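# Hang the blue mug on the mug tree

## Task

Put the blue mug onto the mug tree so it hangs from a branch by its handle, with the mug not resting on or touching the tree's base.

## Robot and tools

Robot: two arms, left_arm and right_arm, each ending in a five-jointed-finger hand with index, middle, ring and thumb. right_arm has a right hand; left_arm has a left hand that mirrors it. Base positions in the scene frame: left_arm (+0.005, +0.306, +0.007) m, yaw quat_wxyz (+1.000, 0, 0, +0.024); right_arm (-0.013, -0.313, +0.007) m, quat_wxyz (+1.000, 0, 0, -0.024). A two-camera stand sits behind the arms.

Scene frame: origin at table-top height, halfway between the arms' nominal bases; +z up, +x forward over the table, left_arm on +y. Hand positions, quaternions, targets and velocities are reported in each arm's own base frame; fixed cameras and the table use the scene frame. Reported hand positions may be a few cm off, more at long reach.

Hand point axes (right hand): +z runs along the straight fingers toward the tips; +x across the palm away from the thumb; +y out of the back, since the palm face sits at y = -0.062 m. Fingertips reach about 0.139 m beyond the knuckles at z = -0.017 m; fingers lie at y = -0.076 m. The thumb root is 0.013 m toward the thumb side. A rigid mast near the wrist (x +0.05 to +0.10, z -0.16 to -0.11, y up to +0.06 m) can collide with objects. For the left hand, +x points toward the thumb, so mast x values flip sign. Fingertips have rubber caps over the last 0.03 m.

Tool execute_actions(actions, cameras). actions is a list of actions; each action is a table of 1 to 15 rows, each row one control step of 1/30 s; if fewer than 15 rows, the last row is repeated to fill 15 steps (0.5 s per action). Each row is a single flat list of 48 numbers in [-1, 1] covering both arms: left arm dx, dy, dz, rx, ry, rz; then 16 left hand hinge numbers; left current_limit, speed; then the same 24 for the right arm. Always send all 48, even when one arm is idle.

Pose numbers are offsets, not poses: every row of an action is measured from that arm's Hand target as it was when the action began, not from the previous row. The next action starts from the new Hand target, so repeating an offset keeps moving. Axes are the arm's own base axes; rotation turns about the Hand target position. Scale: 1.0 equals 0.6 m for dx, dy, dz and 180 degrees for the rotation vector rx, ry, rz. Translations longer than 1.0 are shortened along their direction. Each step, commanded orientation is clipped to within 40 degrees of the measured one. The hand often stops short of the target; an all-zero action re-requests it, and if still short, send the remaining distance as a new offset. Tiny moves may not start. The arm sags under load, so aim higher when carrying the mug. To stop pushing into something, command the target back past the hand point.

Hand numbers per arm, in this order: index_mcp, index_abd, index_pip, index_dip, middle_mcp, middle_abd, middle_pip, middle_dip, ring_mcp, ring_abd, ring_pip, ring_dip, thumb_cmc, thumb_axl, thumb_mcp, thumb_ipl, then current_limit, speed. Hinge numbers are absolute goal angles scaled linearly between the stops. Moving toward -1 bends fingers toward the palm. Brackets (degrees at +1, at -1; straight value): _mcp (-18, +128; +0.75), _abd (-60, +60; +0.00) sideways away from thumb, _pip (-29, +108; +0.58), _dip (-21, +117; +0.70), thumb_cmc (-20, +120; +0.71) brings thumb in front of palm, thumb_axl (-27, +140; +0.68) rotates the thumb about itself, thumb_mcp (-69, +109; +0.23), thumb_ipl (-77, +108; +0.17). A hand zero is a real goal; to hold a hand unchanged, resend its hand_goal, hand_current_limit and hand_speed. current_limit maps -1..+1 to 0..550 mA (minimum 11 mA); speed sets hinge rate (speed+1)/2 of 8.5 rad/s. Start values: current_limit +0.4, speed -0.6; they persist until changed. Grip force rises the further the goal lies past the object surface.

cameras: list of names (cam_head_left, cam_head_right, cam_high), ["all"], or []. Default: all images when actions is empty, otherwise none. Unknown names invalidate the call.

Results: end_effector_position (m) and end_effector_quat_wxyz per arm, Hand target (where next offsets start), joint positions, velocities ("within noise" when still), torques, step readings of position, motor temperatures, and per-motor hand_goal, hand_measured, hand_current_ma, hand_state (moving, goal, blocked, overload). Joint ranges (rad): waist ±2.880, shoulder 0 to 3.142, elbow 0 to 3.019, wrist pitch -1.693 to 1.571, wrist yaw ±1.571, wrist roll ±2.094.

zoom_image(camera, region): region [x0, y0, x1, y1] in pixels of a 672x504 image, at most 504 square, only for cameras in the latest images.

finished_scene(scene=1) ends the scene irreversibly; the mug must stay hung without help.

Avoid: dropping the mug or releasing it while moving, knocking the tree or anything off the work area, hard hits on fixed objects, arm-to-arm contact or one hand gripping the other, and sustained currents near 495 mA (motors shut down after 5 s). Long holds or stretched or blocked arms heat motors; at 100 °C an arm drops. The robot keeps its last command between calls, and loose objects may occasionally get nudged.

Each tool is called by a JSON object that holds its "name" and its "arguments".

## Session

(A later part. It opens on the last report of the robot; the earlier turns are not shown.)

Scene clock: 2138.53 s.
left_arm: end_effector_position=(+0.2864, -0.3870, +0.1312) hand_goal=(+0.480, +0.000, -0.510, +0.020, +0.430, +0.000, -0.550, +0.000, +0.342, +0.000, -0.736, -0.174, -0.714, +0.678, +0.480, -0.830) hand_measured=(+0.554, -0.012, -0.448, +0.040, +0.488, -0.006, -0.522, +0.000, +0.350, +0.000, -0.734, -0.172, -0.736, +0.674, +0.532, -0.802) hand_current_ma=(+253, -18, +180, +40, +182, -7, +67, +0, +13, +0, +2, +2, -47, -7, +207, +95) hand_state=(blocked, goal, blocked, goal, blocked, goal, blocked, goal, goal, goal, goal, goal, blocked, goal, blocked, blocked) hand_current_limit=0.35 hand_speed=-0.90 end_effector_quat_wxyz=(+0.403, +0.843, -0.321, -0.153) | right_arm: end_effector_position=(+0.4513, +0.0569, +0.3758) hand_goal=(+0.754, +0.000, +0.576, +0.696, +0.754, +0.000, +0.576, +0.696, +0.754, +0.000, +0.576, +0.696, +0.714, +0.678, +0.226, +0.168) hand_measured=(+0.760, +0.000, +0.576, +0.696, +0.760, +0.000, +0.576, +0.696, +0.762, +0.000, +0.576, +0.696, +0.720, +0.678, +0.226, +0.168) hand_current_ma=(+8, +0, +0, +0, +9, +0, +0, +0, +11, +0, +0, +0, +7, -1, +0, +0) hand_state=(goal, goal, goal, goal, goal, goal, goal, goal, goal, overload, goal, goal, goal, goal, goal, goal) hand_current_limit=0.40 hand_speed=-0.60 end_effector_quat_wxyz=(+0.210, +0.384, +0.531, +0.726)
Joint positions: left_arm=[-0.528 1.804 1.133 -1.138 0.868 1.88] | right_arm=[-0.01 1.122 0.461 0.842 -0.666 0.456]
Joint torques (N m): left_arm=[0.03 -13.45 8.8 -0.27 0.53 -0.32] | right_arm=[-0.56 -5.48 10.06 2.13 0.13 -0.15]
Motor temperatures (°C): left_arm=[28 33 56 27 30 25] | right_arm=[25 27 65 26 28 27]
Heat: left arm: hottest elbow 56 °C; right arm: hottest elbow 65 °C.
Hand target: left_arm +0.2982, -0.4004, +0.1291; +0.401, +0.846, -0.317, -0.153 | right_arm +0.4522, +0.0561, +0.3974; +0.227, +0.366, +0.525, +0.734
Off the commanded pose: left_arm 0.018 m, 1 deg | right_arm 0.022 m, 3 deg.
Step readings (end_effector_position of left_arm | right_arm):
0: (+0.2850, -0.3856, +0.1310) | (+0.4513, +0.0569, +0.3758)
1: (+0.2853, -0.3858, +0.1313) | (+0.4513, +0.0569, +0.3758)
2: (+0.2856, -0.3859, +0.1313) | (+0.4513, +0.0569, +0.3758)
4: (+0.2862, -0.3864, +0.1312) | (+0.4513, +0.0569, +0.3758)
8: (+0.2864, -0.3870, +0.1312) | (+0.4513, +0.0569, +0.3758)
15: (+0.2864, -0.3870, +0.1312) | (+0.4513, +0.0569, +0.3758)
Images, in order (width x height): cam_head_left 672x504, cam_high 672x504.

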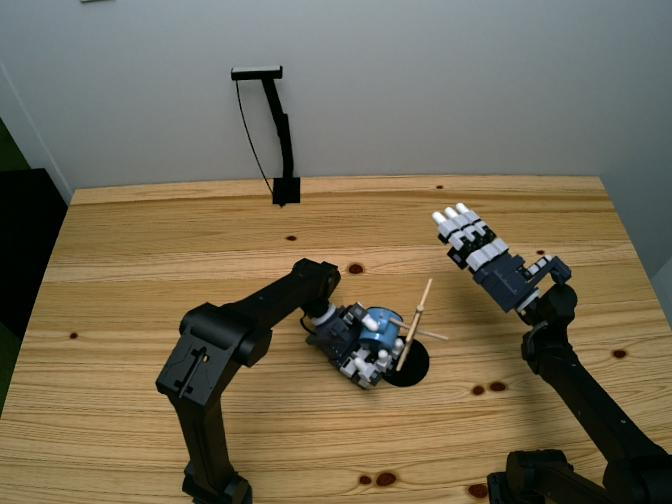

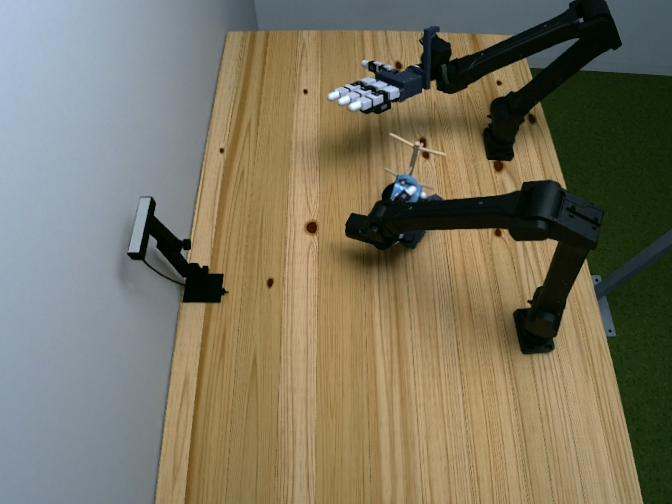

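{"name": "execute_actions", "arguments": {"actions": [[[0.0,0.0,0.017,0,0,0,0.48,0,-0.51,0.02,0.43,0,-0.55,0.0,0.342,0,-0.737,-0.174,-0.714,0.678,0.48,-0.83,0.35,-0.9,0,0,0,0,0,0,0.754,0,0.576,0.696,0.754,0,0.576,0.696,0.754,0,0.576,0.696,0.714,0.678,0.226,0.168,0.4,-0.6]]], "cameras": ["cam_head_left", "cam_high"]}}

{"name": "zoom_image", "arguments": {"camera": "cam_head_left", "region": [340, 290, 430, 380]}}

{"name": "zoom_image", "arguments": {"camera": "cam_high", "region": [380, 160, 430, 210]}}

Scene clock: 2144.30 s.
left_arm: end_effector_position=(+0.2864, -0.3873, +0.1319) hand_goal=(+0.480, +0.000, -0.510, +0.020, +0.430, +0.000, -0.550, +0.000, +0.342, +0.000, -0.736, -0.174, -0.714, +0.678, +0.480, -0.830) hand_measured=(+0.554, -0.014, -0.448, +0.040, +0.488, -0.006, -0.522, +0.000, +0.350, +0.000, -0.734, -0.172, -0.736, +0.674, +0.532, -0.802) hand_current_ma=(+253, -20, +180, +40, +182, -7, +67, +0, +13, +0, +2, +2, -47, -7, +207, +95) hand_state=(blocked, goal, blocked, goal, blocked, goal, blocked, goal, goal, goal, goal, goal, blocked, goal, blocked, blocked) hand_current_limit=0.35 hand_speed=-0.90 end_effector_quat_wxyz=(+0.402, +0.843, -0.321, -0.154) | right_arm: end_effector_position=(+0.4513, +0.0569, +0.3758) hand_goal=(+0.754, +0.000, +0.576, +0.696, +0.754, +0.000, +0.576, +0.696, +0.754, +0.000, +0.576, +0.696, +0.714, +0.678, +0.226, +0.168) hand_measured=(+0.760, +0.000, +0.576, +0.696, +0.760, +0.000, +0.576, +0.696, +0.762, +0.000, +0.576, +0.696, +0.720, +0.678, +0.226, +0.168) hand_current_ma=(+8, +0, +0, +0, +9, +0, +0, +0, +11, +0, +0, +0, +7, -1, +0, +0) hand_state=(goal, goal, goal, goal, goal, goal, goal, goal, goal, overload, goal, goal, goal, goal, goal, goal) hand_current_limit=0.40 hand_speed=-0.60 end_effector_quat_wxyz=(+0.210, +0.384, +0.531, +0.726)
Joint positions: left_arm=[-0.529 1.804 1.137 -1.144 0.867 1.88] | right_arm=[-0.01 1.122 0.461 0.842 -0.666 0.456]
Joint torques (N m): left_arm=[0.15 -15.03 9.18 -0.47 0.62 -0.31] | right_arm=[-0.5 -5.13 10.03 2.11 0.13 -0.13]
Motor temperatures (°C): left_arm=[28 34 56 27 30 25] | right_arm=[25 27 65 26 28 27]
Heat: left arm: hottest elbow 56 °C; right arm: hottest elbow 65 °C.
Hand target: left_arm +0.2982, -0.4004, +0.1393; +0.401, +0.846, -0.317, -0.153 | right_arm +0.4522, +0.0561, +0.3974; +0.227, +0.366, +0.525, +0.734
Off the commanded pose: left_arm 0.019 m, 1 deg | right_arm 0.022 m, 3 deg.
Step readings (end_effector_position of left_arm | right_arm):
0: (+0.2864, -0.3870, +0.1312) | (+0.4513, +0.0569, +0.3758)
1: (+0.2864, -0.3869, +0.1315) | (+0.4513, +0.0569, +0.3758)
2: (+0.2868, -0.3872, +0.1320) | (+0.4513, +0.0569, +0.3758)
4: (+0.2864, -0.3873, +0.1319) | (+0.4513, +0.0569, +0.3758)
8: (+0.2864, -0.3873, +0.1319) | (+0.4513, +0.0569, +0.3758)
15: (+0.2864, -0.3873, +0.1319) | (+0.4513, +0.0569, +0.3758)
Images, in order (width x height): cam_head_left 672x504, cam_high 672x504.

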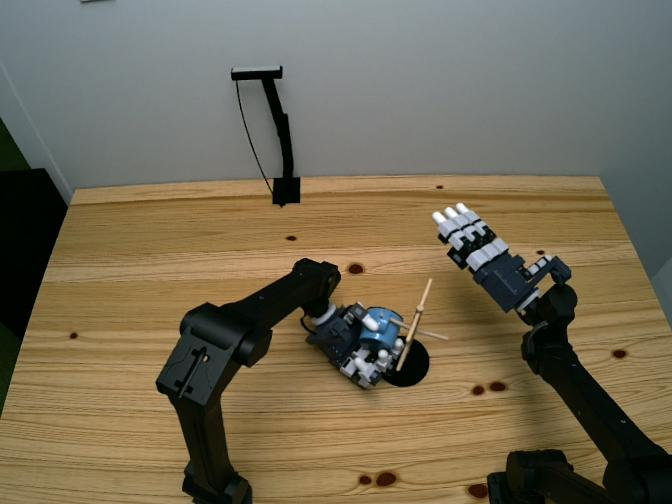

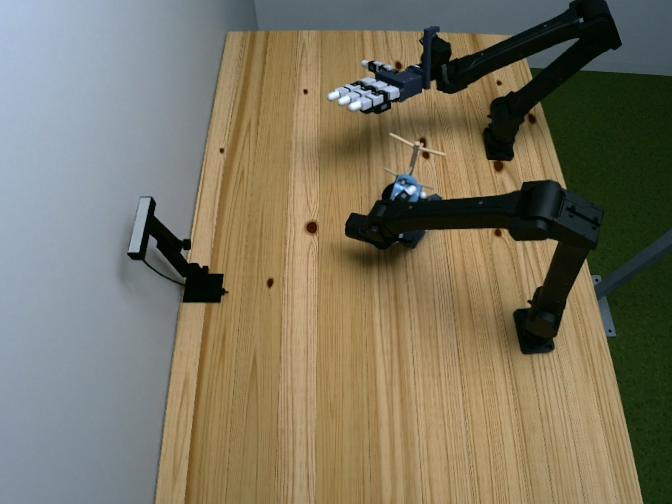

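Scaled by 5.600 from the camera's 672x504 image, which has a finer 960x720 frame.

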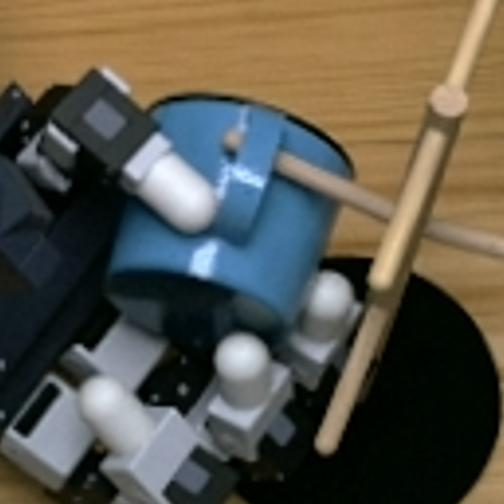

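Scaled by 10.080 from the camera's 672x504 image, which has a finer 960x720 frame.

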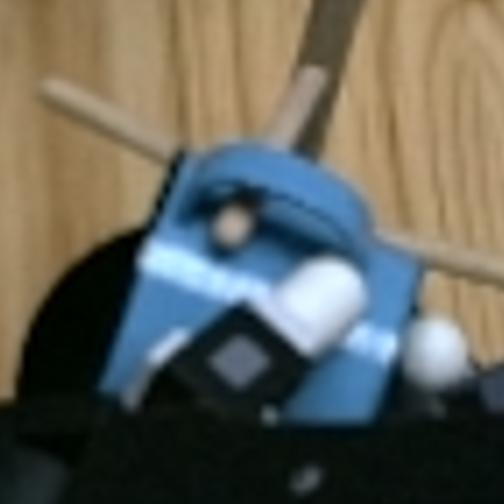

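{"name": "execute_actions", "arguments": {"actions": [[[0.008,-0.005,0.012,0,0,0,0.48,0,-0.51,0.02,0.43,0,-0.55,0.0,0.342,0,-0.737,-0.174,-0.714,0.678,0.48,-0.83,0.35,-0.9,0,0,0,0,0,0,0.754,0,0.576,0.696,0.754,0,0.576,0.696,0.754,0,0.576,0.696,0.714,0.678,0.226,0.168,0.4,-0.6]]], "cameras": ["cam_head_left", "cam_high"]}}

{"name": "zoom_image", "arguments": {"camera": "cam_head_left", "region": [340, 290, 430, 380]}}

{"name": "zoom_image", "arguments": {"camera": "cam_high", "region": [380, 160, 430, 210]}}

Scene clock: 2151.20 s.
left_arm: end_effector_position=(+0.2904, -0.3897, +0.1332) hand_goal=(+0.480, +0.000, -0.510, +0.020, +0.430, +0.000, -0.550, +0.000, +0.342, +0.000, -0.736, -0.174, -0.714, +0.678, +0.480, -0.830) hand_measured=(+0.554, -0.014, -0.448, +0.040, +0.488, -0.006, -0.522, +0.000, +0.350, +0.000, -0.734, -0.172, -0.736, +0.674, +0.532, -0.802) hand_current_ma=(+253, -20, +180, +40, +182, -7, +67, +0, +13, +0, +2, +2, -48, -7, +207, +95) hand_state=(blocked, goal, blocked, goal, blocked, goal, blocked, goal, goal, goal, goal, goal, blocked, goal, blocked, blocked) hand_current_limit=0.35 hand_speed=-0.90 end_effector_quat_wxyz=(+0.398, +0.846, -0.317, -0.159) | right_arm: end_effector_position=(+0.4513, +0.0569, +0.3758) hand_goal=(+0.754, +0.000, +0.576, +0.696, +0.754, +0.000, +0.576, +0.696, +0.754, +0.000, +0.576, +0.696, +0.714, +0.678, +0.226, +0.168) hand_measured=(+0.760, +0.000, +0.576, +0.696, +0.760, +0.000, +0.576, +0.696, +0.762, +0.000, +0.576, +0.696, +0.720, +0.678, +0.226, +0.168) hand_current_ma=(+8, +0, +0, +0, +9, +0, +0, +0, +11, +0, +0, +0, +7, -1, +0, +0) hand_state=(goal, goal, goal, goal, goal, goal, goal, goal, goal, overload, goal, goal, goal, goal, goal, goal) hand_current_limit=0.40 hand_speed=-0.60 end_effector_quat_wxyz=(+0.210, +0.384, +0.531, +0.726)
Joint positions: left_arm=[-0.53 1.811 1.155 -1.163 0.861 1.871] | right_arm=[-0.01 1.122 0.461 0.842 -0.666 0.456]
Joint torques (N m): left_arm=[0.21 -15.74 9.68 -0.66 0.83 -0.22] | right_arm=[-0.79 -5.13 10.07 2.11 0.13 -0.14]
Motor temperatures (°C): left_arm=[28 34 58 27 30 25] | right_arm=[25 27 65 26 28 27]
Heat: left arm: hottest elbow 58 °C; right arm: hottest elbow 65 °C.
Hand target: left_arm +0.3030, -0.4034, +0.1466; +0.401, +0.846, -0.317, -0.153 | right_arm +0.4522, +0.0561, +0.3974; +0.227, +0.366, +0.525, +0.734
Off the commanded pose: left_arm 0.023 m, 1 deg | right_arm 0.022 m, 3 deg.
Step readings (end_effector_position of left_arm | right_arm):
0: (+0.2864, -0.3873, +0.1319) | (+0.4513, +0.0569, +0.3758)
1: (+0.2867, -0.3874, +0.1325) | (+0.4513, +0.0569, +0.3758)
2: (+0.2872, -0.3875, +0.1329) | (+0.4513, +0.0569, +0.3758)
4: (+0.2883, -0.3883, +0.1332) | (+0.4513, +0.0569, +0.3758)
8: (+0.2902, -0.3896, +0.1333) | (+0.4513, +0.0569, +0.3758)
15: (+0.2904, -0.3897, +0.1332) | (+0.4513, +0.0569, +0.3758)
Images, in order (width x height): cam_head_left 672x504, cam_high 672x504.

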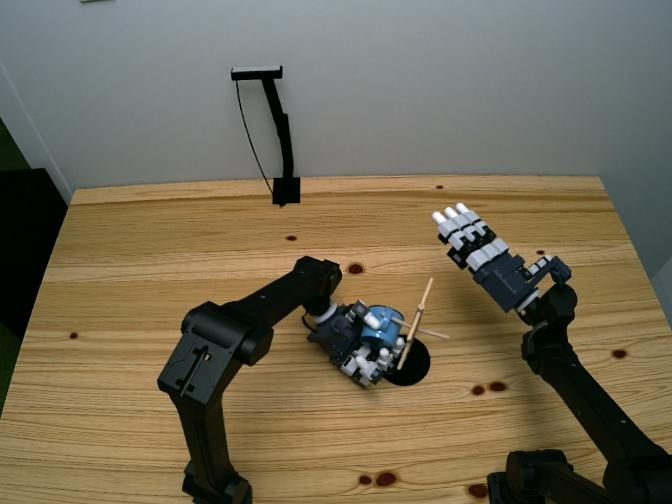

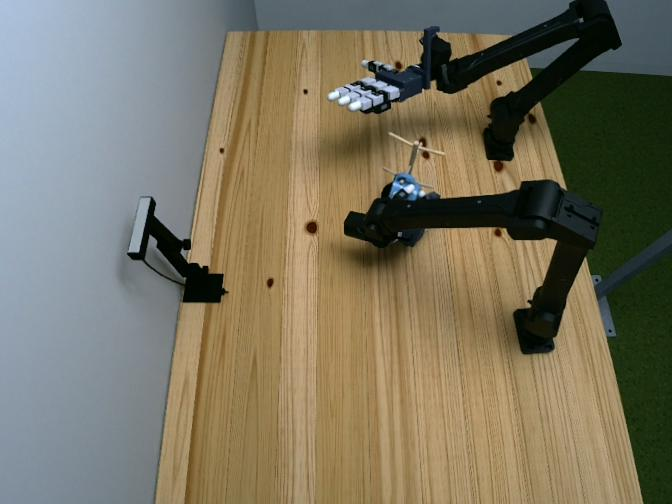

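Scaled by 5.600 from the camera's 672x504 image, which has a finer 960x720 frame.

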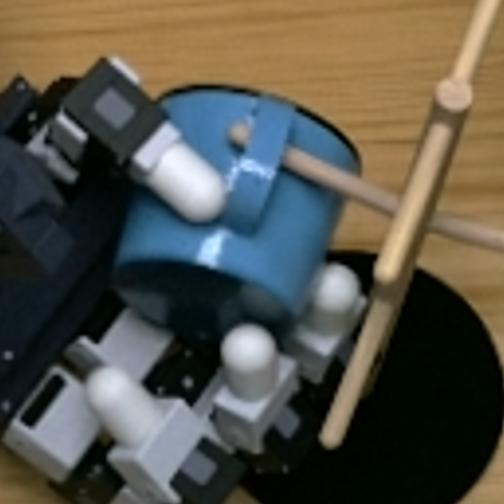

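Scaled by 10.080 from the camera's 672x504 image, which has a finer 960x720 frame.

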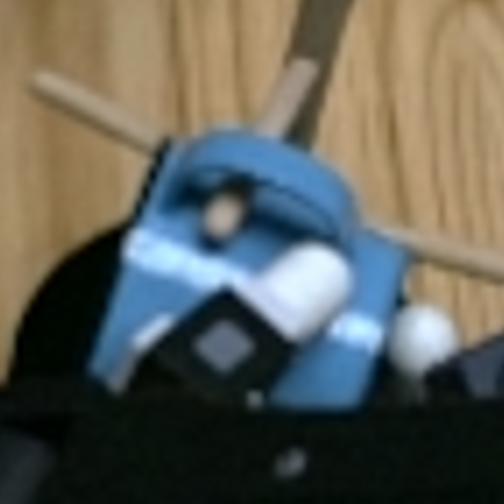

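{"name": "execute_actions", "arguments": {"actions": [[[0.003,0.0,-0.0167,0,0,0,0.48,0,-0.51,0.02,0.43,0,-0.55,0.0,0.342,0,-0.737,-0.174,-0.714,0.678,0.48,-0.83,0.35,-0.9,0,0,0,0,0,0,0.754,0,0.576,0.696,0.754,0,0.576,0.696,0.754,0,0.576,0.696,0.714,0.678,0.226,0.168,0.4,-0.6]]], "cameras": ["all"]}}

{"name": "zoom_image", "arguments": {"camera": "cam_head_left", "region": [340, 290, 430, 380]}}

{"name": "zoom_image", "arguments": {"camera": "cam_head_right", "region": [330, 290, 420, 380]}}

{"name": "zoom_image", "arguments": {"camera": "cam_high", "region": [380, 160, 430, 210]}}

Scene clock: 2181.77 s.
left_arm: end_effector_position=(+0.2911, -0.3901, +0.1325) hand_goal=(+0.480, +0.000, -0.510, +0.020, +0.430, +0.000, -0.550, +0.000, +0.342, +0.000, -0.736, -0.174, -0.714, +0.678, +0.480, -0.830) hand_measured=(+0.554, -0.016, -0.448, +0.040, +0.488, -0.006, -0.522, +0.000, +0.350, +0.000, -0.734, -0.172, -0.736, +0.674, +0.532, -0.802) hand_current_ma=(+253, -27, +180, +40, +182, -7, +67, +0, +13, +0, +2, +2, -48, -7, +207, +95) hand_state=(blocked, goal, blocked, goal, blocked, goal, blocked, goal, goal, goal, goal, goal, blocked, goal, blocked, blocked) hand_current_limit=0.35 hand_speed=-0.90 end_effector_quat_wxyz=(+0.398, +0.846, -0.315, -0.163) | right_arm: end_effector_position=(+0.4513, +0.0569, +0.3758) hand_goal=(+0.754, +0.000, +0.576, +0.696, +0.754, +0.000, +0.576, +0.696, +0.754, +0.000, +0.576, +0.696, +0.714, +0.678, +0.226, +0.168) hand_measured=(+0.760, +0.000, +0.576, +0.696, +0.760, +0.000, +0.576, +0.696, +0.762, +0.000, +0.576, +0.696, +0.720, +0.678, +0.226, +0.168) hand_current_ma=(+8, +0, +0, +0, +9, +0, +0, +0, +11, +0, +0, +0, +7, -1, +0, +0) hand_state=(goal, goal, goal, goal, goal, goal, goal, goal, goal, overload, goal, goal, goal, goal, goal, goal) hand_current_limit=0.40 hand_speed=-0.60 end_effector_quat_wxyz=(+0.210, +0.384, +0.531, +0.726)
Joint positions: left_arm=[-0.53 1.817 1.161 -1.172 0.861 1.873] | right_arm=[-0.01 1.122 0.461 0.842 -0.666 0.456]
Joint torques (N m): left_arm=[0.32 -14.56 9.1 0.14 0.8 -0.18] | right_arm=[-0.85 -5.25 9.99 2.13 0.13 -0.15]
Motor temperatures (°C): left_arm=[28 34 60 27 30 25] | right_arm=[25 27 65 26 28 27]
Heat: left arm: hottest elbow 60 °C; right arm: hottest elbow 65 °C.
Hand target: left_arm +0.3048, -0.4034, +0.1366; +0.401, +0.846, -0.317, -0.153 | right_arm +0.4522, +0.0561, +0.3974; +0.227, +0.366, +0.525, +0.734
Off the commanded pose: left_arm 0.020 m, 1 deg | right_arm 0.022 m, 3 deg.
Step readings (end_effector_position of left_arm | right_arm):
0: (+0.2904, -0.3897, +0.1332) | (+0.4513, +0.0569, +0.3758)
1: (+0.2904, -0.3897, +0.1329) | (+0.4513, +0.0569, +0.3758)
2: (+0.2905, -0.3897, +0.1324) | (+0.4513, +0.0569, +0.3758)
4: (+0.2908, -0.3899, +0.1327) | (+0.4513, +0.0569, +0.3758)
8: (+0.2911, -0.3901, +0.1325) | (+0.4513, +0.0569, +0.3758)
15: (+0.2911, -0.3901, +0.1325) | (+0.4513, +0.0569, +0.3758)

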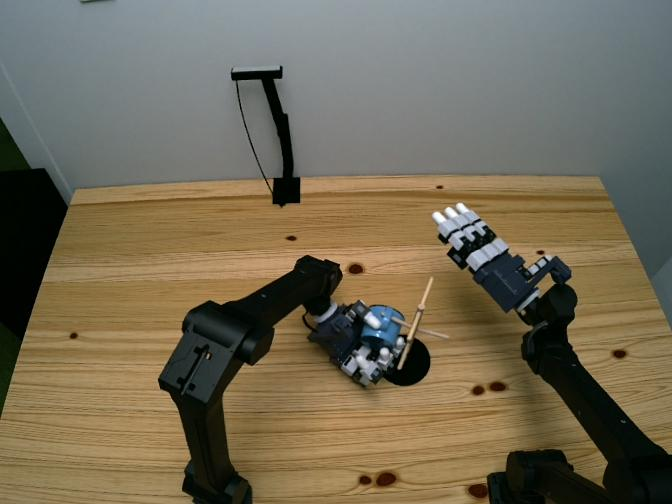

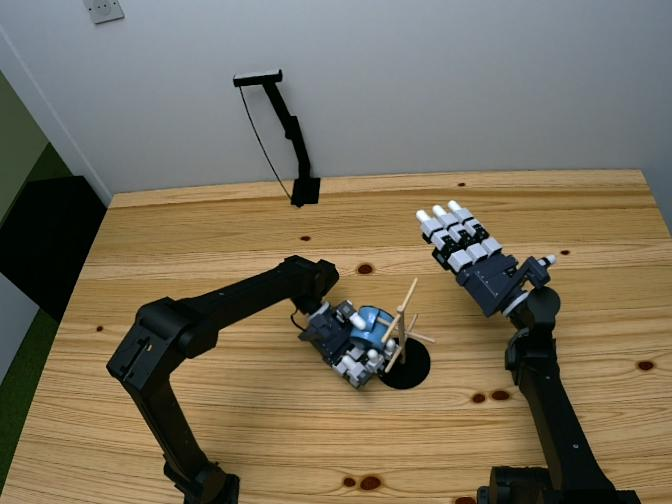

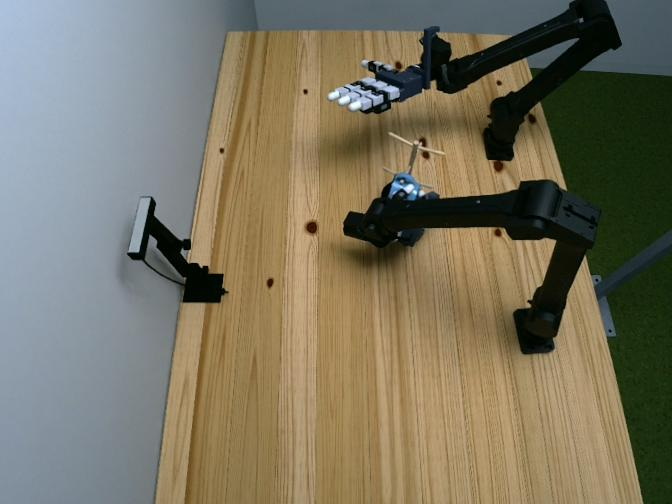

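Scaled by 5.600 from the camera's 672x504 image, which has a finer 960x720 frame.

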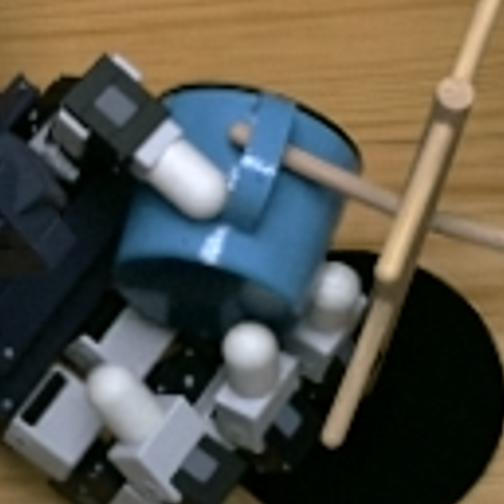

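Scaled by 5.600 from the camera's 672x504 image, which has a finer 960x720 frame.

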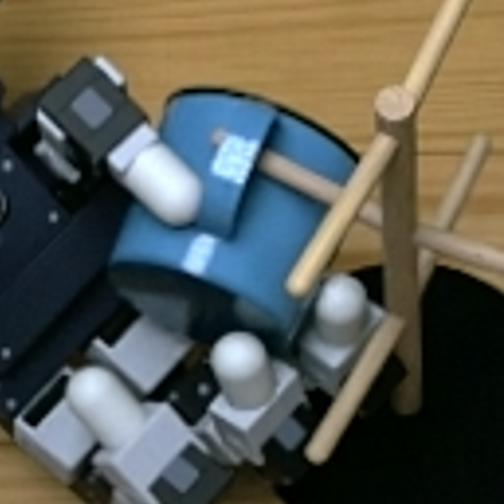

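Scaled by 10.080 from the camera's 672x504 image, which has a finer 960x720 frame.

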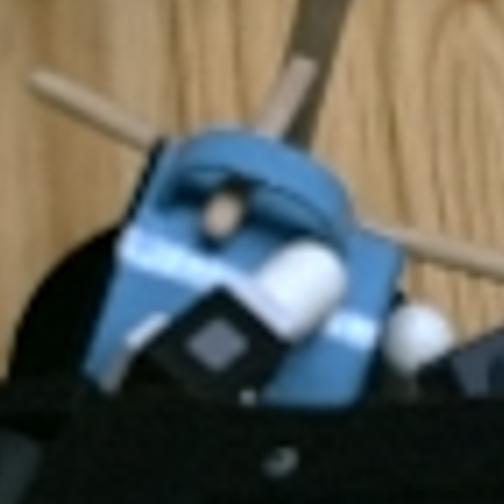

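{"name": "execute_actions", "arguments": {"actions": [[[0.0,0.0,-0.02,0,0,0,0.48,0,-0.51,0.02,0.43,0,-0.55,0.0,0.342,0,-0.737,-0.174,-0.714,0.678,0.48,-0.83,0.35,-0.9,0,0,0,0,0,0,0.754,0,0.576,0.696,0.754,0,0.576,0.696,0.754,0,0.576,0.696,0.714,0.678,0.226,0.168,0.4,-0.6]]], "cameras": ["all"]}}

{"name": "zoom_image", "arguments": {"camera": "cam_head_left", "region": [360, 290, 430, 360]}}

{"name": "zoom_image", "arguments": {"camera": "cam_head_right", "region": [350, 290, 420, 360]}}

{"name": "zoom_image", "arguments": {"camera": "cam_high", "region": [380, 160, 430, 210]}}

Scene clock: 2199.30 s.
left_arm: end_effector_position=(+0.2914, -0.3905, +0.1321) hand_goal=(+0.480, +0.000, -0.510, +0.020, +0.430, +0.000, -0.550, +0.000, +0.342, +0.000, -0.736, -0.174, -0.714, +0.678, +0.480, -0.830) hand_measured=(+0.554, -0.016, -0.448, +0.040, +0.488, -0.006, -0.522, +0.000, +0.350, +0.000, -0.734, -0.172, -0.736, +0.674, +0.532, -0.802) hand_current_ma=(+253, -28, +180, +40, +182, -7, +67, +0, +13, +0, +2, +2, -48, -7, +207, +95) hand_state=(blocked, goal, blocked, goal, blocked, goal, blocked, goal, goal, goal, goal, goal, blocked, goal, blocked, blocked) hand_current_limit=0.35 hand_speed=-0.90 end_effector_quat_wxyz=(+0.400, +0.845, -0.315, -0.163) | right_arm: end_effector_position=(+0.4513, +0.0569, +0.3758) hand_goal=(+0.754, +0.000, +0.576, +0.696, +0.754, +0.000, +0.576, +0.696, +0.754, +0.000, +0.576, +0.696, +0.714, +0.678, +0.226, +0.168) hand_measured=(+0.760, +0.000, +0.576, +0.696, +0.760, +0.000, +0.576, +0.696, +0.762, +0.000, +0.576, +0.696, +0.720, +0.678, +0.226, +0.168) hand_current_ma=(+8, +0, +0, +0, +9, +0, +0, +0, +11, +0, +0, +0, +7, -1, +0, +0) hand_state=(goal, goal, goal, goal, goal, goal, goal, goal, goal, overload, goal, goal, goal, goal, goal, goal) hand_current_limit=0.40 hand_speed=-0.60 end_effector_quat_wxyz=(+0.210, +0.384, +0.531, +0.726)
Joint positions: left_arm=[-0.53 1.82 1.161 -1.17 0.865 1.874] | right_arm=[-0.01 1.122 0.461 0.842 -0.666 0.456]
Joint torques (N m): left_arm=[0.38 -13.16 8.35 0.99 0.66 -0.2] | right_arm=[-0.79 -5.36 10 2.1 0.13 -0.13]
Motor temperatures (°C): left_arm=[28 35 60 27 30 25] | right_arm=[25 27 65 26 28 27]
Heat: left arm: hottest elbow 60 °C; right arm: hottest elbow 65 °C.
Hand target: left_arm +0.3049, -0.4034, +0.1247; +0.401, +0.846, -0.317, -0.153 | right_arm +0.4522, +0.0561, +0.3974; +0.227, +0.366, +0.525, +0.734
Off the commanded pose: left_arm 0.020 m, 1 deg | right_arm 0.022 m, 3 deg.
Step readings (end_effector_position of left_arm | right_arm):
0: (+0.2911, -0.3901, +0.1325) | (+0.4513, +0.0569, +0.3758)
1: (+0.2911, -0.3901, +0.1322) | (+0.4513, +0.0569, +0.3758)
2: (+0.2913, -0.3903, +0.1321) | (+0.4513, +0.0569, +0.3758)
4: (+0.2914, -0.3905, +0.1321) | (+0.4513, +0.0569, +0.3758)
8: (+0.2914, -0.3905, +0.1321) | (+0.4513, +0.0569, +0.3758)
15: (+0.2914, -0.3905, +0.1321) | (+0.4513, +0.0569, +0.3758)

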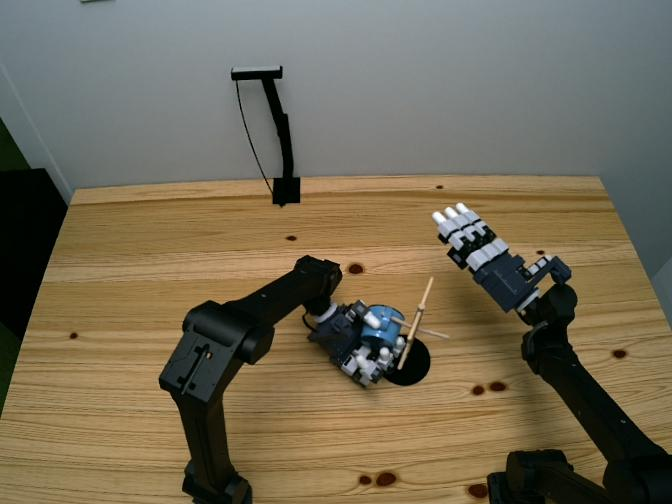

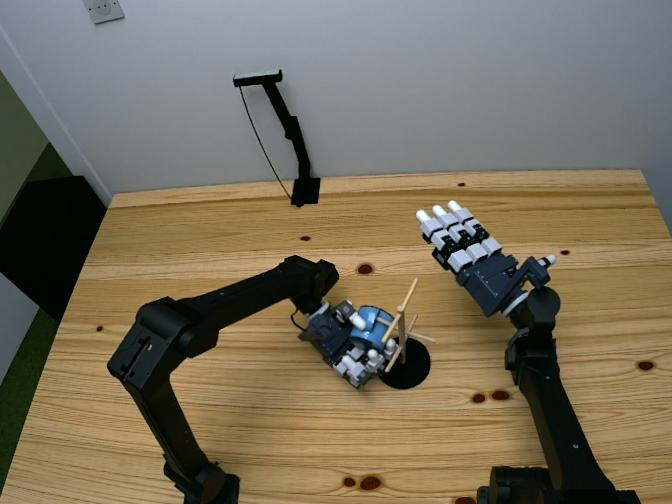

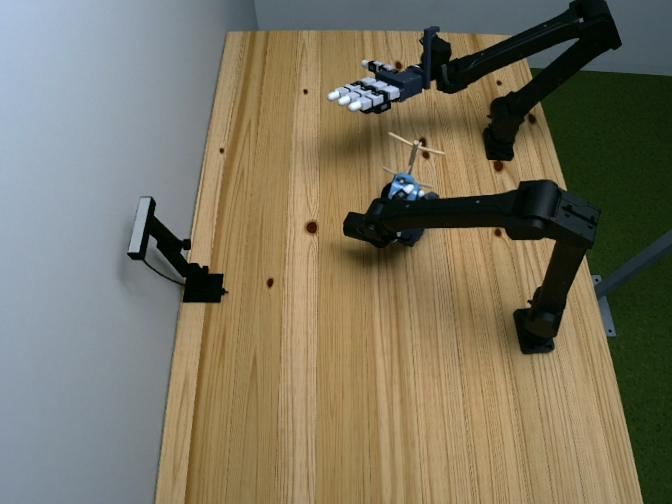

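Scaled by 7.200 from the camera's 672x504 image, which has a finer 960x720 frame.

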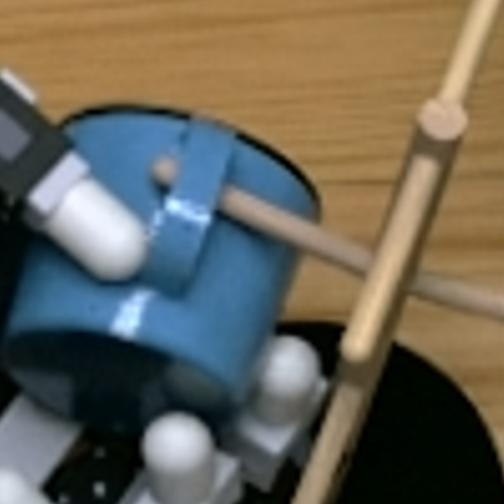

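Scaled by 7.200 from the camera's 672x504 image, which has a finer 960x720 frame.

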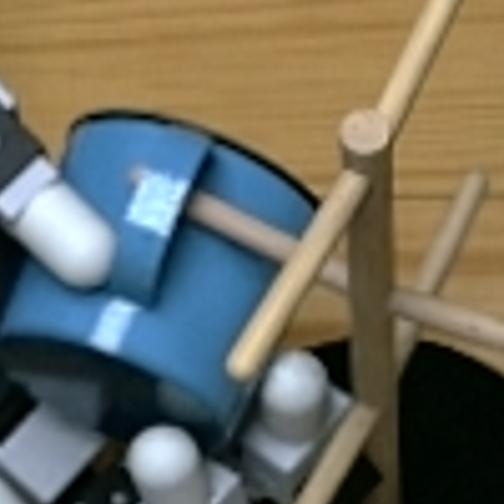

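Scaled by 10.080 from the camera's 672x504 image, which has a finer 960x720 frame.

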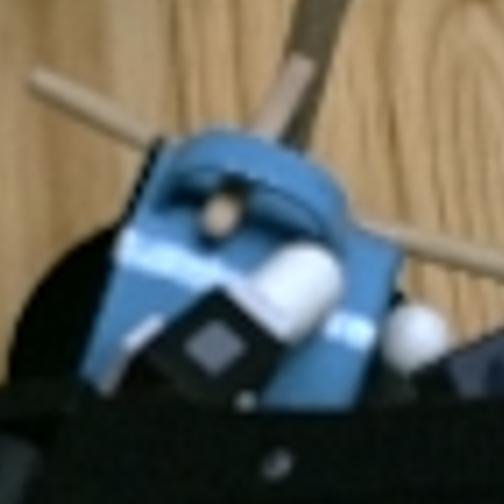

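{"name": "execute_actions", "arguments": {"actions": [[[-0.0225,0.0215,0.012,0,0,0,0.554,0,-0.448,0.04,0.489,0,-0.522,0.0,0.342,0,-0.737,-0.174,-0.736,0.674,0.535,-0.80,0.35,-0.9,0,0,0,0,0,0,0.754,0,0.576,0.696,0.754,0,0.576,0.696,0.754,0,0.576,0.696,0.714,0.678,0.226,0.168,0.4,-0.6]]], "cameras": ["all"]}}

{"name": "zoom_image", "arguments": {"camera": "cam_head_right", "region": [350, 290, 420, 360]}}

{"name": "zoom_image", "arguments": {"camera": "cam_high", "region": [380, 160, 430, 210]}}

Scene clock: 2218.97 s.
left_arm: end_effector_position=(+0.2903, -0.3898, +0.1316) hand_goal=(+0.554, +0.000, -0.448, +0.040, +0.490, +0.000, -0.522, +0.000, +0.342, +0.000, -0.736, -0.174, -0.736, +0.674, +0.536, -0.800) hand_measured=(+0.552, -0.008, -0.436, +0.046, +0.500, -0.006, -0.512, +0.000, +0.350, +0.000, -0.734, -0.172, -0.746, +0.672, +0.538, -0.798) hand_current_ma=(-1, -12, +22, +10, +20, -7, +16, +0, +13, +0, +2, +2, -20, -2, +4, +2) hand_state=(goal, goal, goal, goal, goal, goal, goal, goal, goal, goal, goal, goal, goal, goal, goal, goal) hand_current_limit=0.35 hand_speed=-0.90 end_effector_quat_wxyz=(+0.401, +0.845, -0.317, -0.160) | right_arm: end_effector_position=(+0.4513, +0.0569, +0.3758) hand_goal=(+0.754, +0.000, +0.576, +0.696, +0.754, +0.000, +0.576, +0.696, +0.754, +0.000, +0.576, +0.696, +0.714, +0.678, +0.226, +0.168) hand_measured=(+0.760, +0.000, +0.576, +0.696, +0.760, +0.000, +0.576, +0.696, +0.762, +0.000, +0.576, +0.696, +0.720, +0.678, +0.226, +0.168) hand_current_ma=(+8, +0, +0, +0, +9, +0, +0, +0, +11, +0, +0, +0, +7, -1, +0, +0) hand_state=(goal, goal, goal, goal, goal, goal, goal, goal, goal, overload, goal, goal, goal, goal, goal, goal) hand_current_limit=0.40 hand_speed=-0.60 end_effector_quat_wxyz=(+0.210, +0.384, +0.531, +0.726)
Joint positions: left_arm=[-0.53 1.816 1.154 -1.16 0.865 1.876] | right_arm=[-0.01 1.122 0.461 0.842 -0.666 0.456]
Joint torques (N m): left_arm=[1.14 -16.79 5.33 0.5 0.59 -0.09] | right_arm=[-0.79 -5.3 10.03 2.07 0.14 -0.14]
Motor temperatures (°C): left_arm=[28 34 60 27 30 25] | right_arm=[25 27 65 26 28 27]
Heat: left arm: hottest elbow 60 °C; right arm: hottest elbow 65 °C.
Hand target: left_arm +0.2914, -0.3905, +0.1319; +0.401, +0.846, -0.317, -0.153 | right_arm +0.4522, +0.0561, +0.3974; +0.227, +0.366, +0.525, +0.734
Off the commanded pose: left_arm 0.001 m, 1 deg | right_arm 0.022 m, 3 deg.
Step readings (end_effector_position of left_arm | right_arm):
0: (+0.2914, -0.3905, +0.1321) | (+0.4513, +0.0569, +0.3758)
1: (+0.2910, -0.3903, +0.1320) | (+0.4513, +0.0569, +0.3758)
2: (+0.2906, -0.3901, +0.1321) | (+0.4513, +0.0569, +0.3758)
4: (+0.2903, -0.3899, +0.1317) | (+0.4513, +0.0569, +0.3758)
8: (+0.2903, -0.3898, +0.1316) | (+0.4513, +0.0569, +0.3758)
15: (+0.2903, -0.3898, +0.1316) | (+0.4513, +0.0569, +0.3758)

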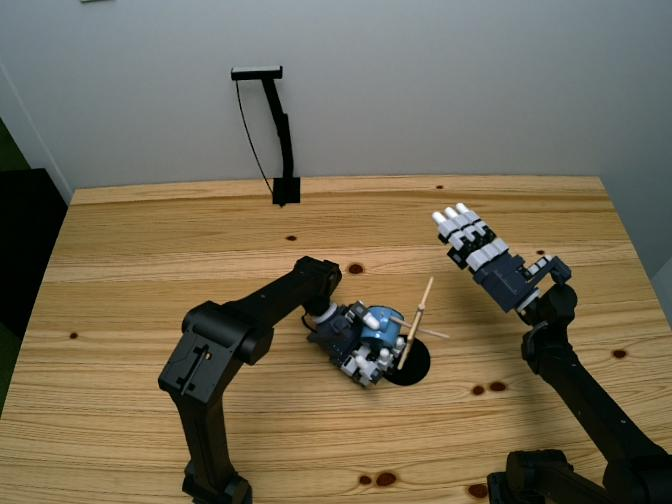

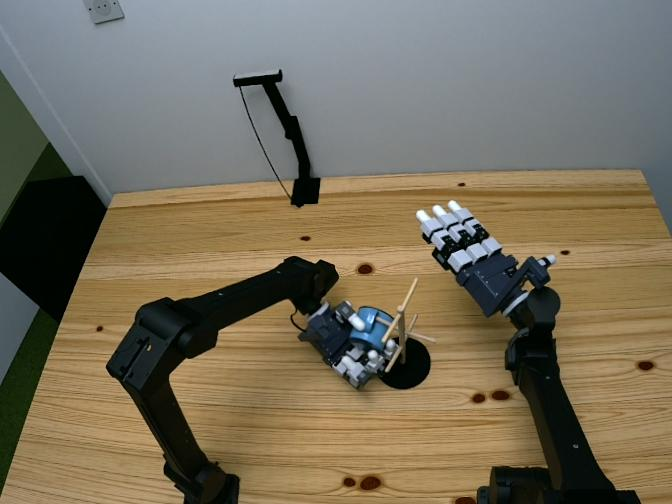

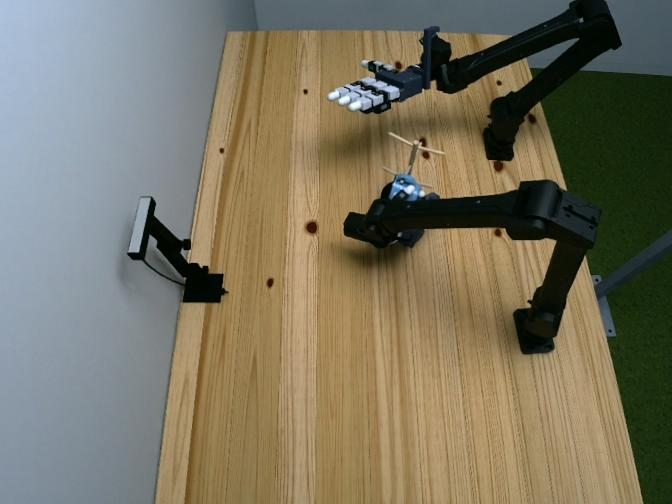

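Scaled by 7.200 from the camera's 672x504 image, which has a finer 960x720 frame.

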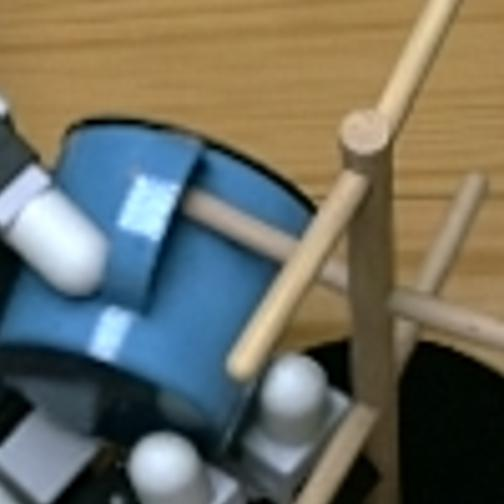

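Scaled by 10.080 from the camera's 672x504 image, which has a finer 960x720 frame.

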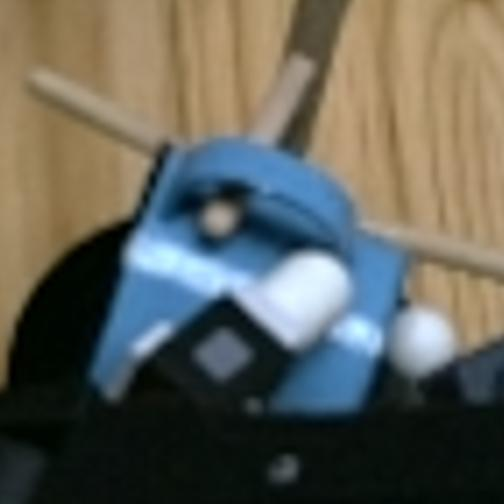

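{"name": "execute_actions", "arguments": {"actions": [[[0,0,0,0,0,0,0.554,0,-0.448,0.04,0.489,0,-0.522,0.0,0.342,0,-0.737,-0.174,-0.736,0.674,0.60,-0.72,0.35,-0.9,0,0,0,0,0,0,0.754,0,0.576,0.696,0.754,0,0.576,0.696,0.754,0,0.576,0.696,0.714,0.678,0.226,0.168,0.4,-0.6]]], "cameras": ["all"]}}

{"name": "zoom_image", "arguments": {"camera": "cam_head_left", "region": [350, 290, 430, 370]}}

{"name": "zoom_image", "arguments": {"camera": "cam_high", "region": [380, 160, 430, 210]}}

Scene clock: 2234.57 s.
left_arm: end_effector_position=(+0.2900, -0.3896, +0.1313) hand_goal=(+0.554, +0.000, -0.448, +0.040, +0.490, +0.000, -0.522, +0.000, +0.342, +0.000, -0.736, -0.174, -0.736, +0.674, +0.600, -0.720) hand_measured=(+0.548, -0.008, -0.436, +0.046, +0.506, -0.004, -0.516, +0.000, +0.350, +0.000, -0.734, -0.172, -0.740, +0.672, +0.596, -0.724) hand_current_ma=(-9, -11, +23, +7, +36, -3, +9, +0, +13, +0, +2, +2, -5, -2, -8, -9) hand_state=(goal, goal, goal, goal, goal, goal, goal, goal, goal, goal, goal, goal, goal, goal, goal, goal) hand_current_limit=0.35 hand_speed=-0.90 end_effector_quat_wxyz=(+0.401, +0.844, -0.318, -0.159) | right_arm: end_effector_position=(+0.4513, +0.0569, +0.3758) hand_goal=(+0.754, +0.000, +0.576, +0.696, +0.754, +0.000, +0.576, +0.696, +0.754, +0.000, +0.576, +0.696, +0.714, +0.678, +0.226, +0.168) hand_measured=(+0.760, +0.000, +0.576, +0.696, +0.760, +0.000, +0.576, +0.696, +0.762, +0.000, +0.576, +0.696, +0.720, +0.678, +0.226, +0.168) hand_current_ma=(+8, +0, +0, +0, +9, +0, +0, +0, +11, +0, +0, +0, +7, -1, +0, +0) hand_state=(goal, goal, goal, goal, goal, goal, goal, goal, goal, overload, goal, goal, goal, goal, goal, goal) hand_current_limit=0.40 hand_speed=-0.60 end_effector_quat_wxyz=(+0.210, +0.384, +0.531, +0.726)
Joint positions: left_arm=[-0.53 1.816 1.153 -1.158 0.865 1.877] | right_arm=[-0.01 1.122 0.461 0.842 -0.666 0.456]
Joint torques (N m): left_arm=[1.08 -16.79 5.38 0.51 0.57 -0.09] | right_arm=[-0.85 -5.25 9.99 2.13 0.13 -0.15]
Motor temperatures (°C): left_arm=[28 35 59 27 29 25] | right_arm=[25 27 66 26 28 27]
Heat: left arm: hottest elbow 59 °C; right arm: hottest elbow 66 °C.
Hand target: left_arm +0.2913, -0.3905, +0.1317; +0.401, +0.846, -0.317, -0.153 | right_arm +0.4522, +0.0561, +0.3974; +0.227, +0.366, +0.525, +0.734
Off the commanded pose: left_arm 0.002 m, 1 deg | right_arm 0.022 m, 3 deg.
Step readings (end_effector_position of left_arm | right_arm):
0: (+0.2903, -0.3898, +0.1316) | (+0.4513, +0.0569, +0.3758)
1: (+0.2903, -0.3898, +0.1316) | (+0.4513, +0.0569, +0.3758)
2: (+0.2903, -0.3898, +0.1316) | (+0.4513, +0.0569, +0.3758)
4: (+0.2903, -0.3898, +0.1316) | (+0.4513, +0.0569, +0.3758)
8: (+0.2901, -0.3897, +0.1312) | (+0.4513, +0.0569, +0.3758)
15: (+0.2900, -0.3896, +0.1313) | (+0.4513, +0.0569, +0.3758)

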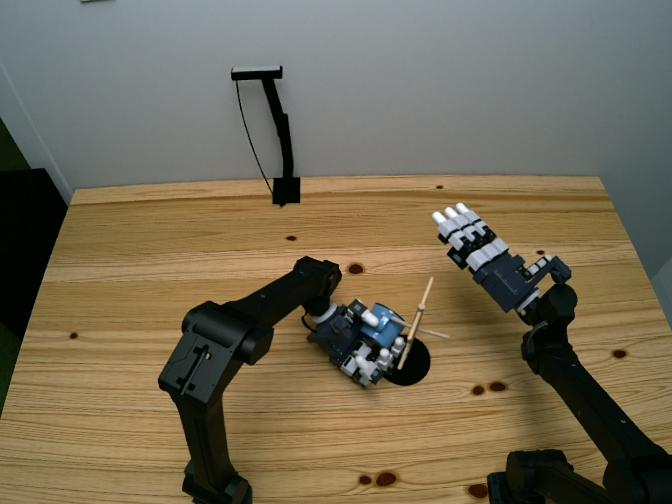

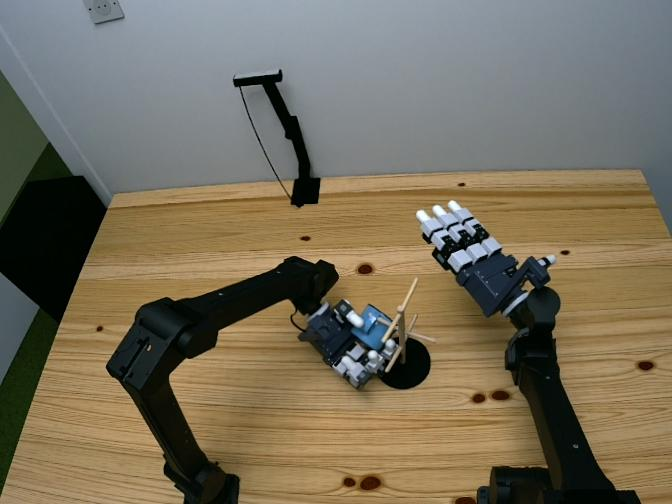

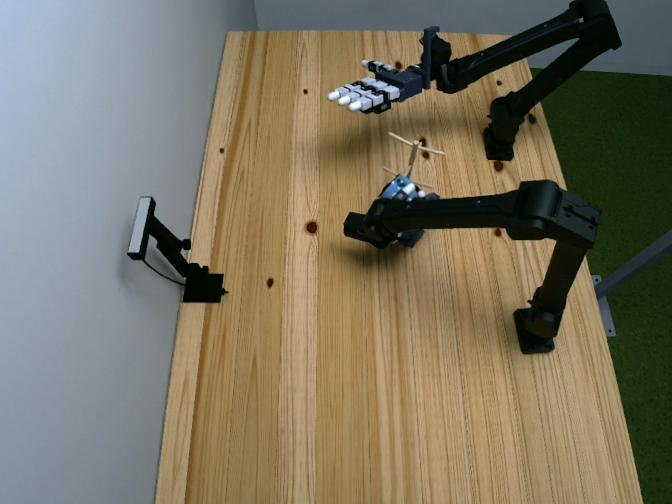

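Scaled by 6.300 from the camera's 672x504 image, which has a finer 960x720 frame.

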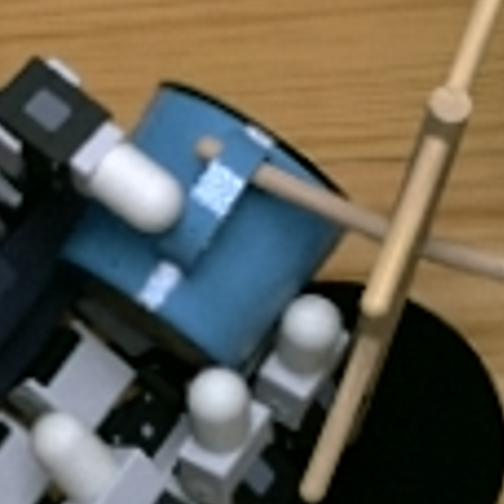

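Scaled by 10.080 from the camera's 672x504 image, which has a finer 960x720 frame.

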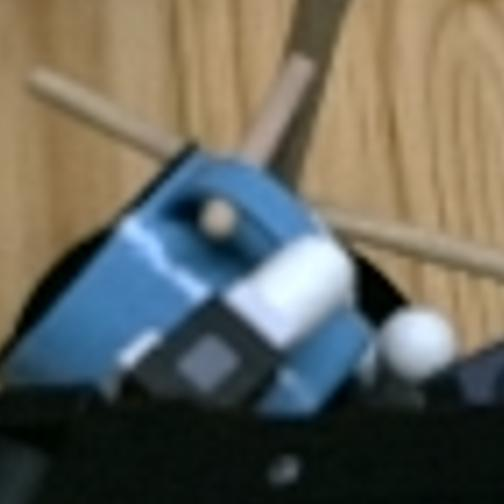

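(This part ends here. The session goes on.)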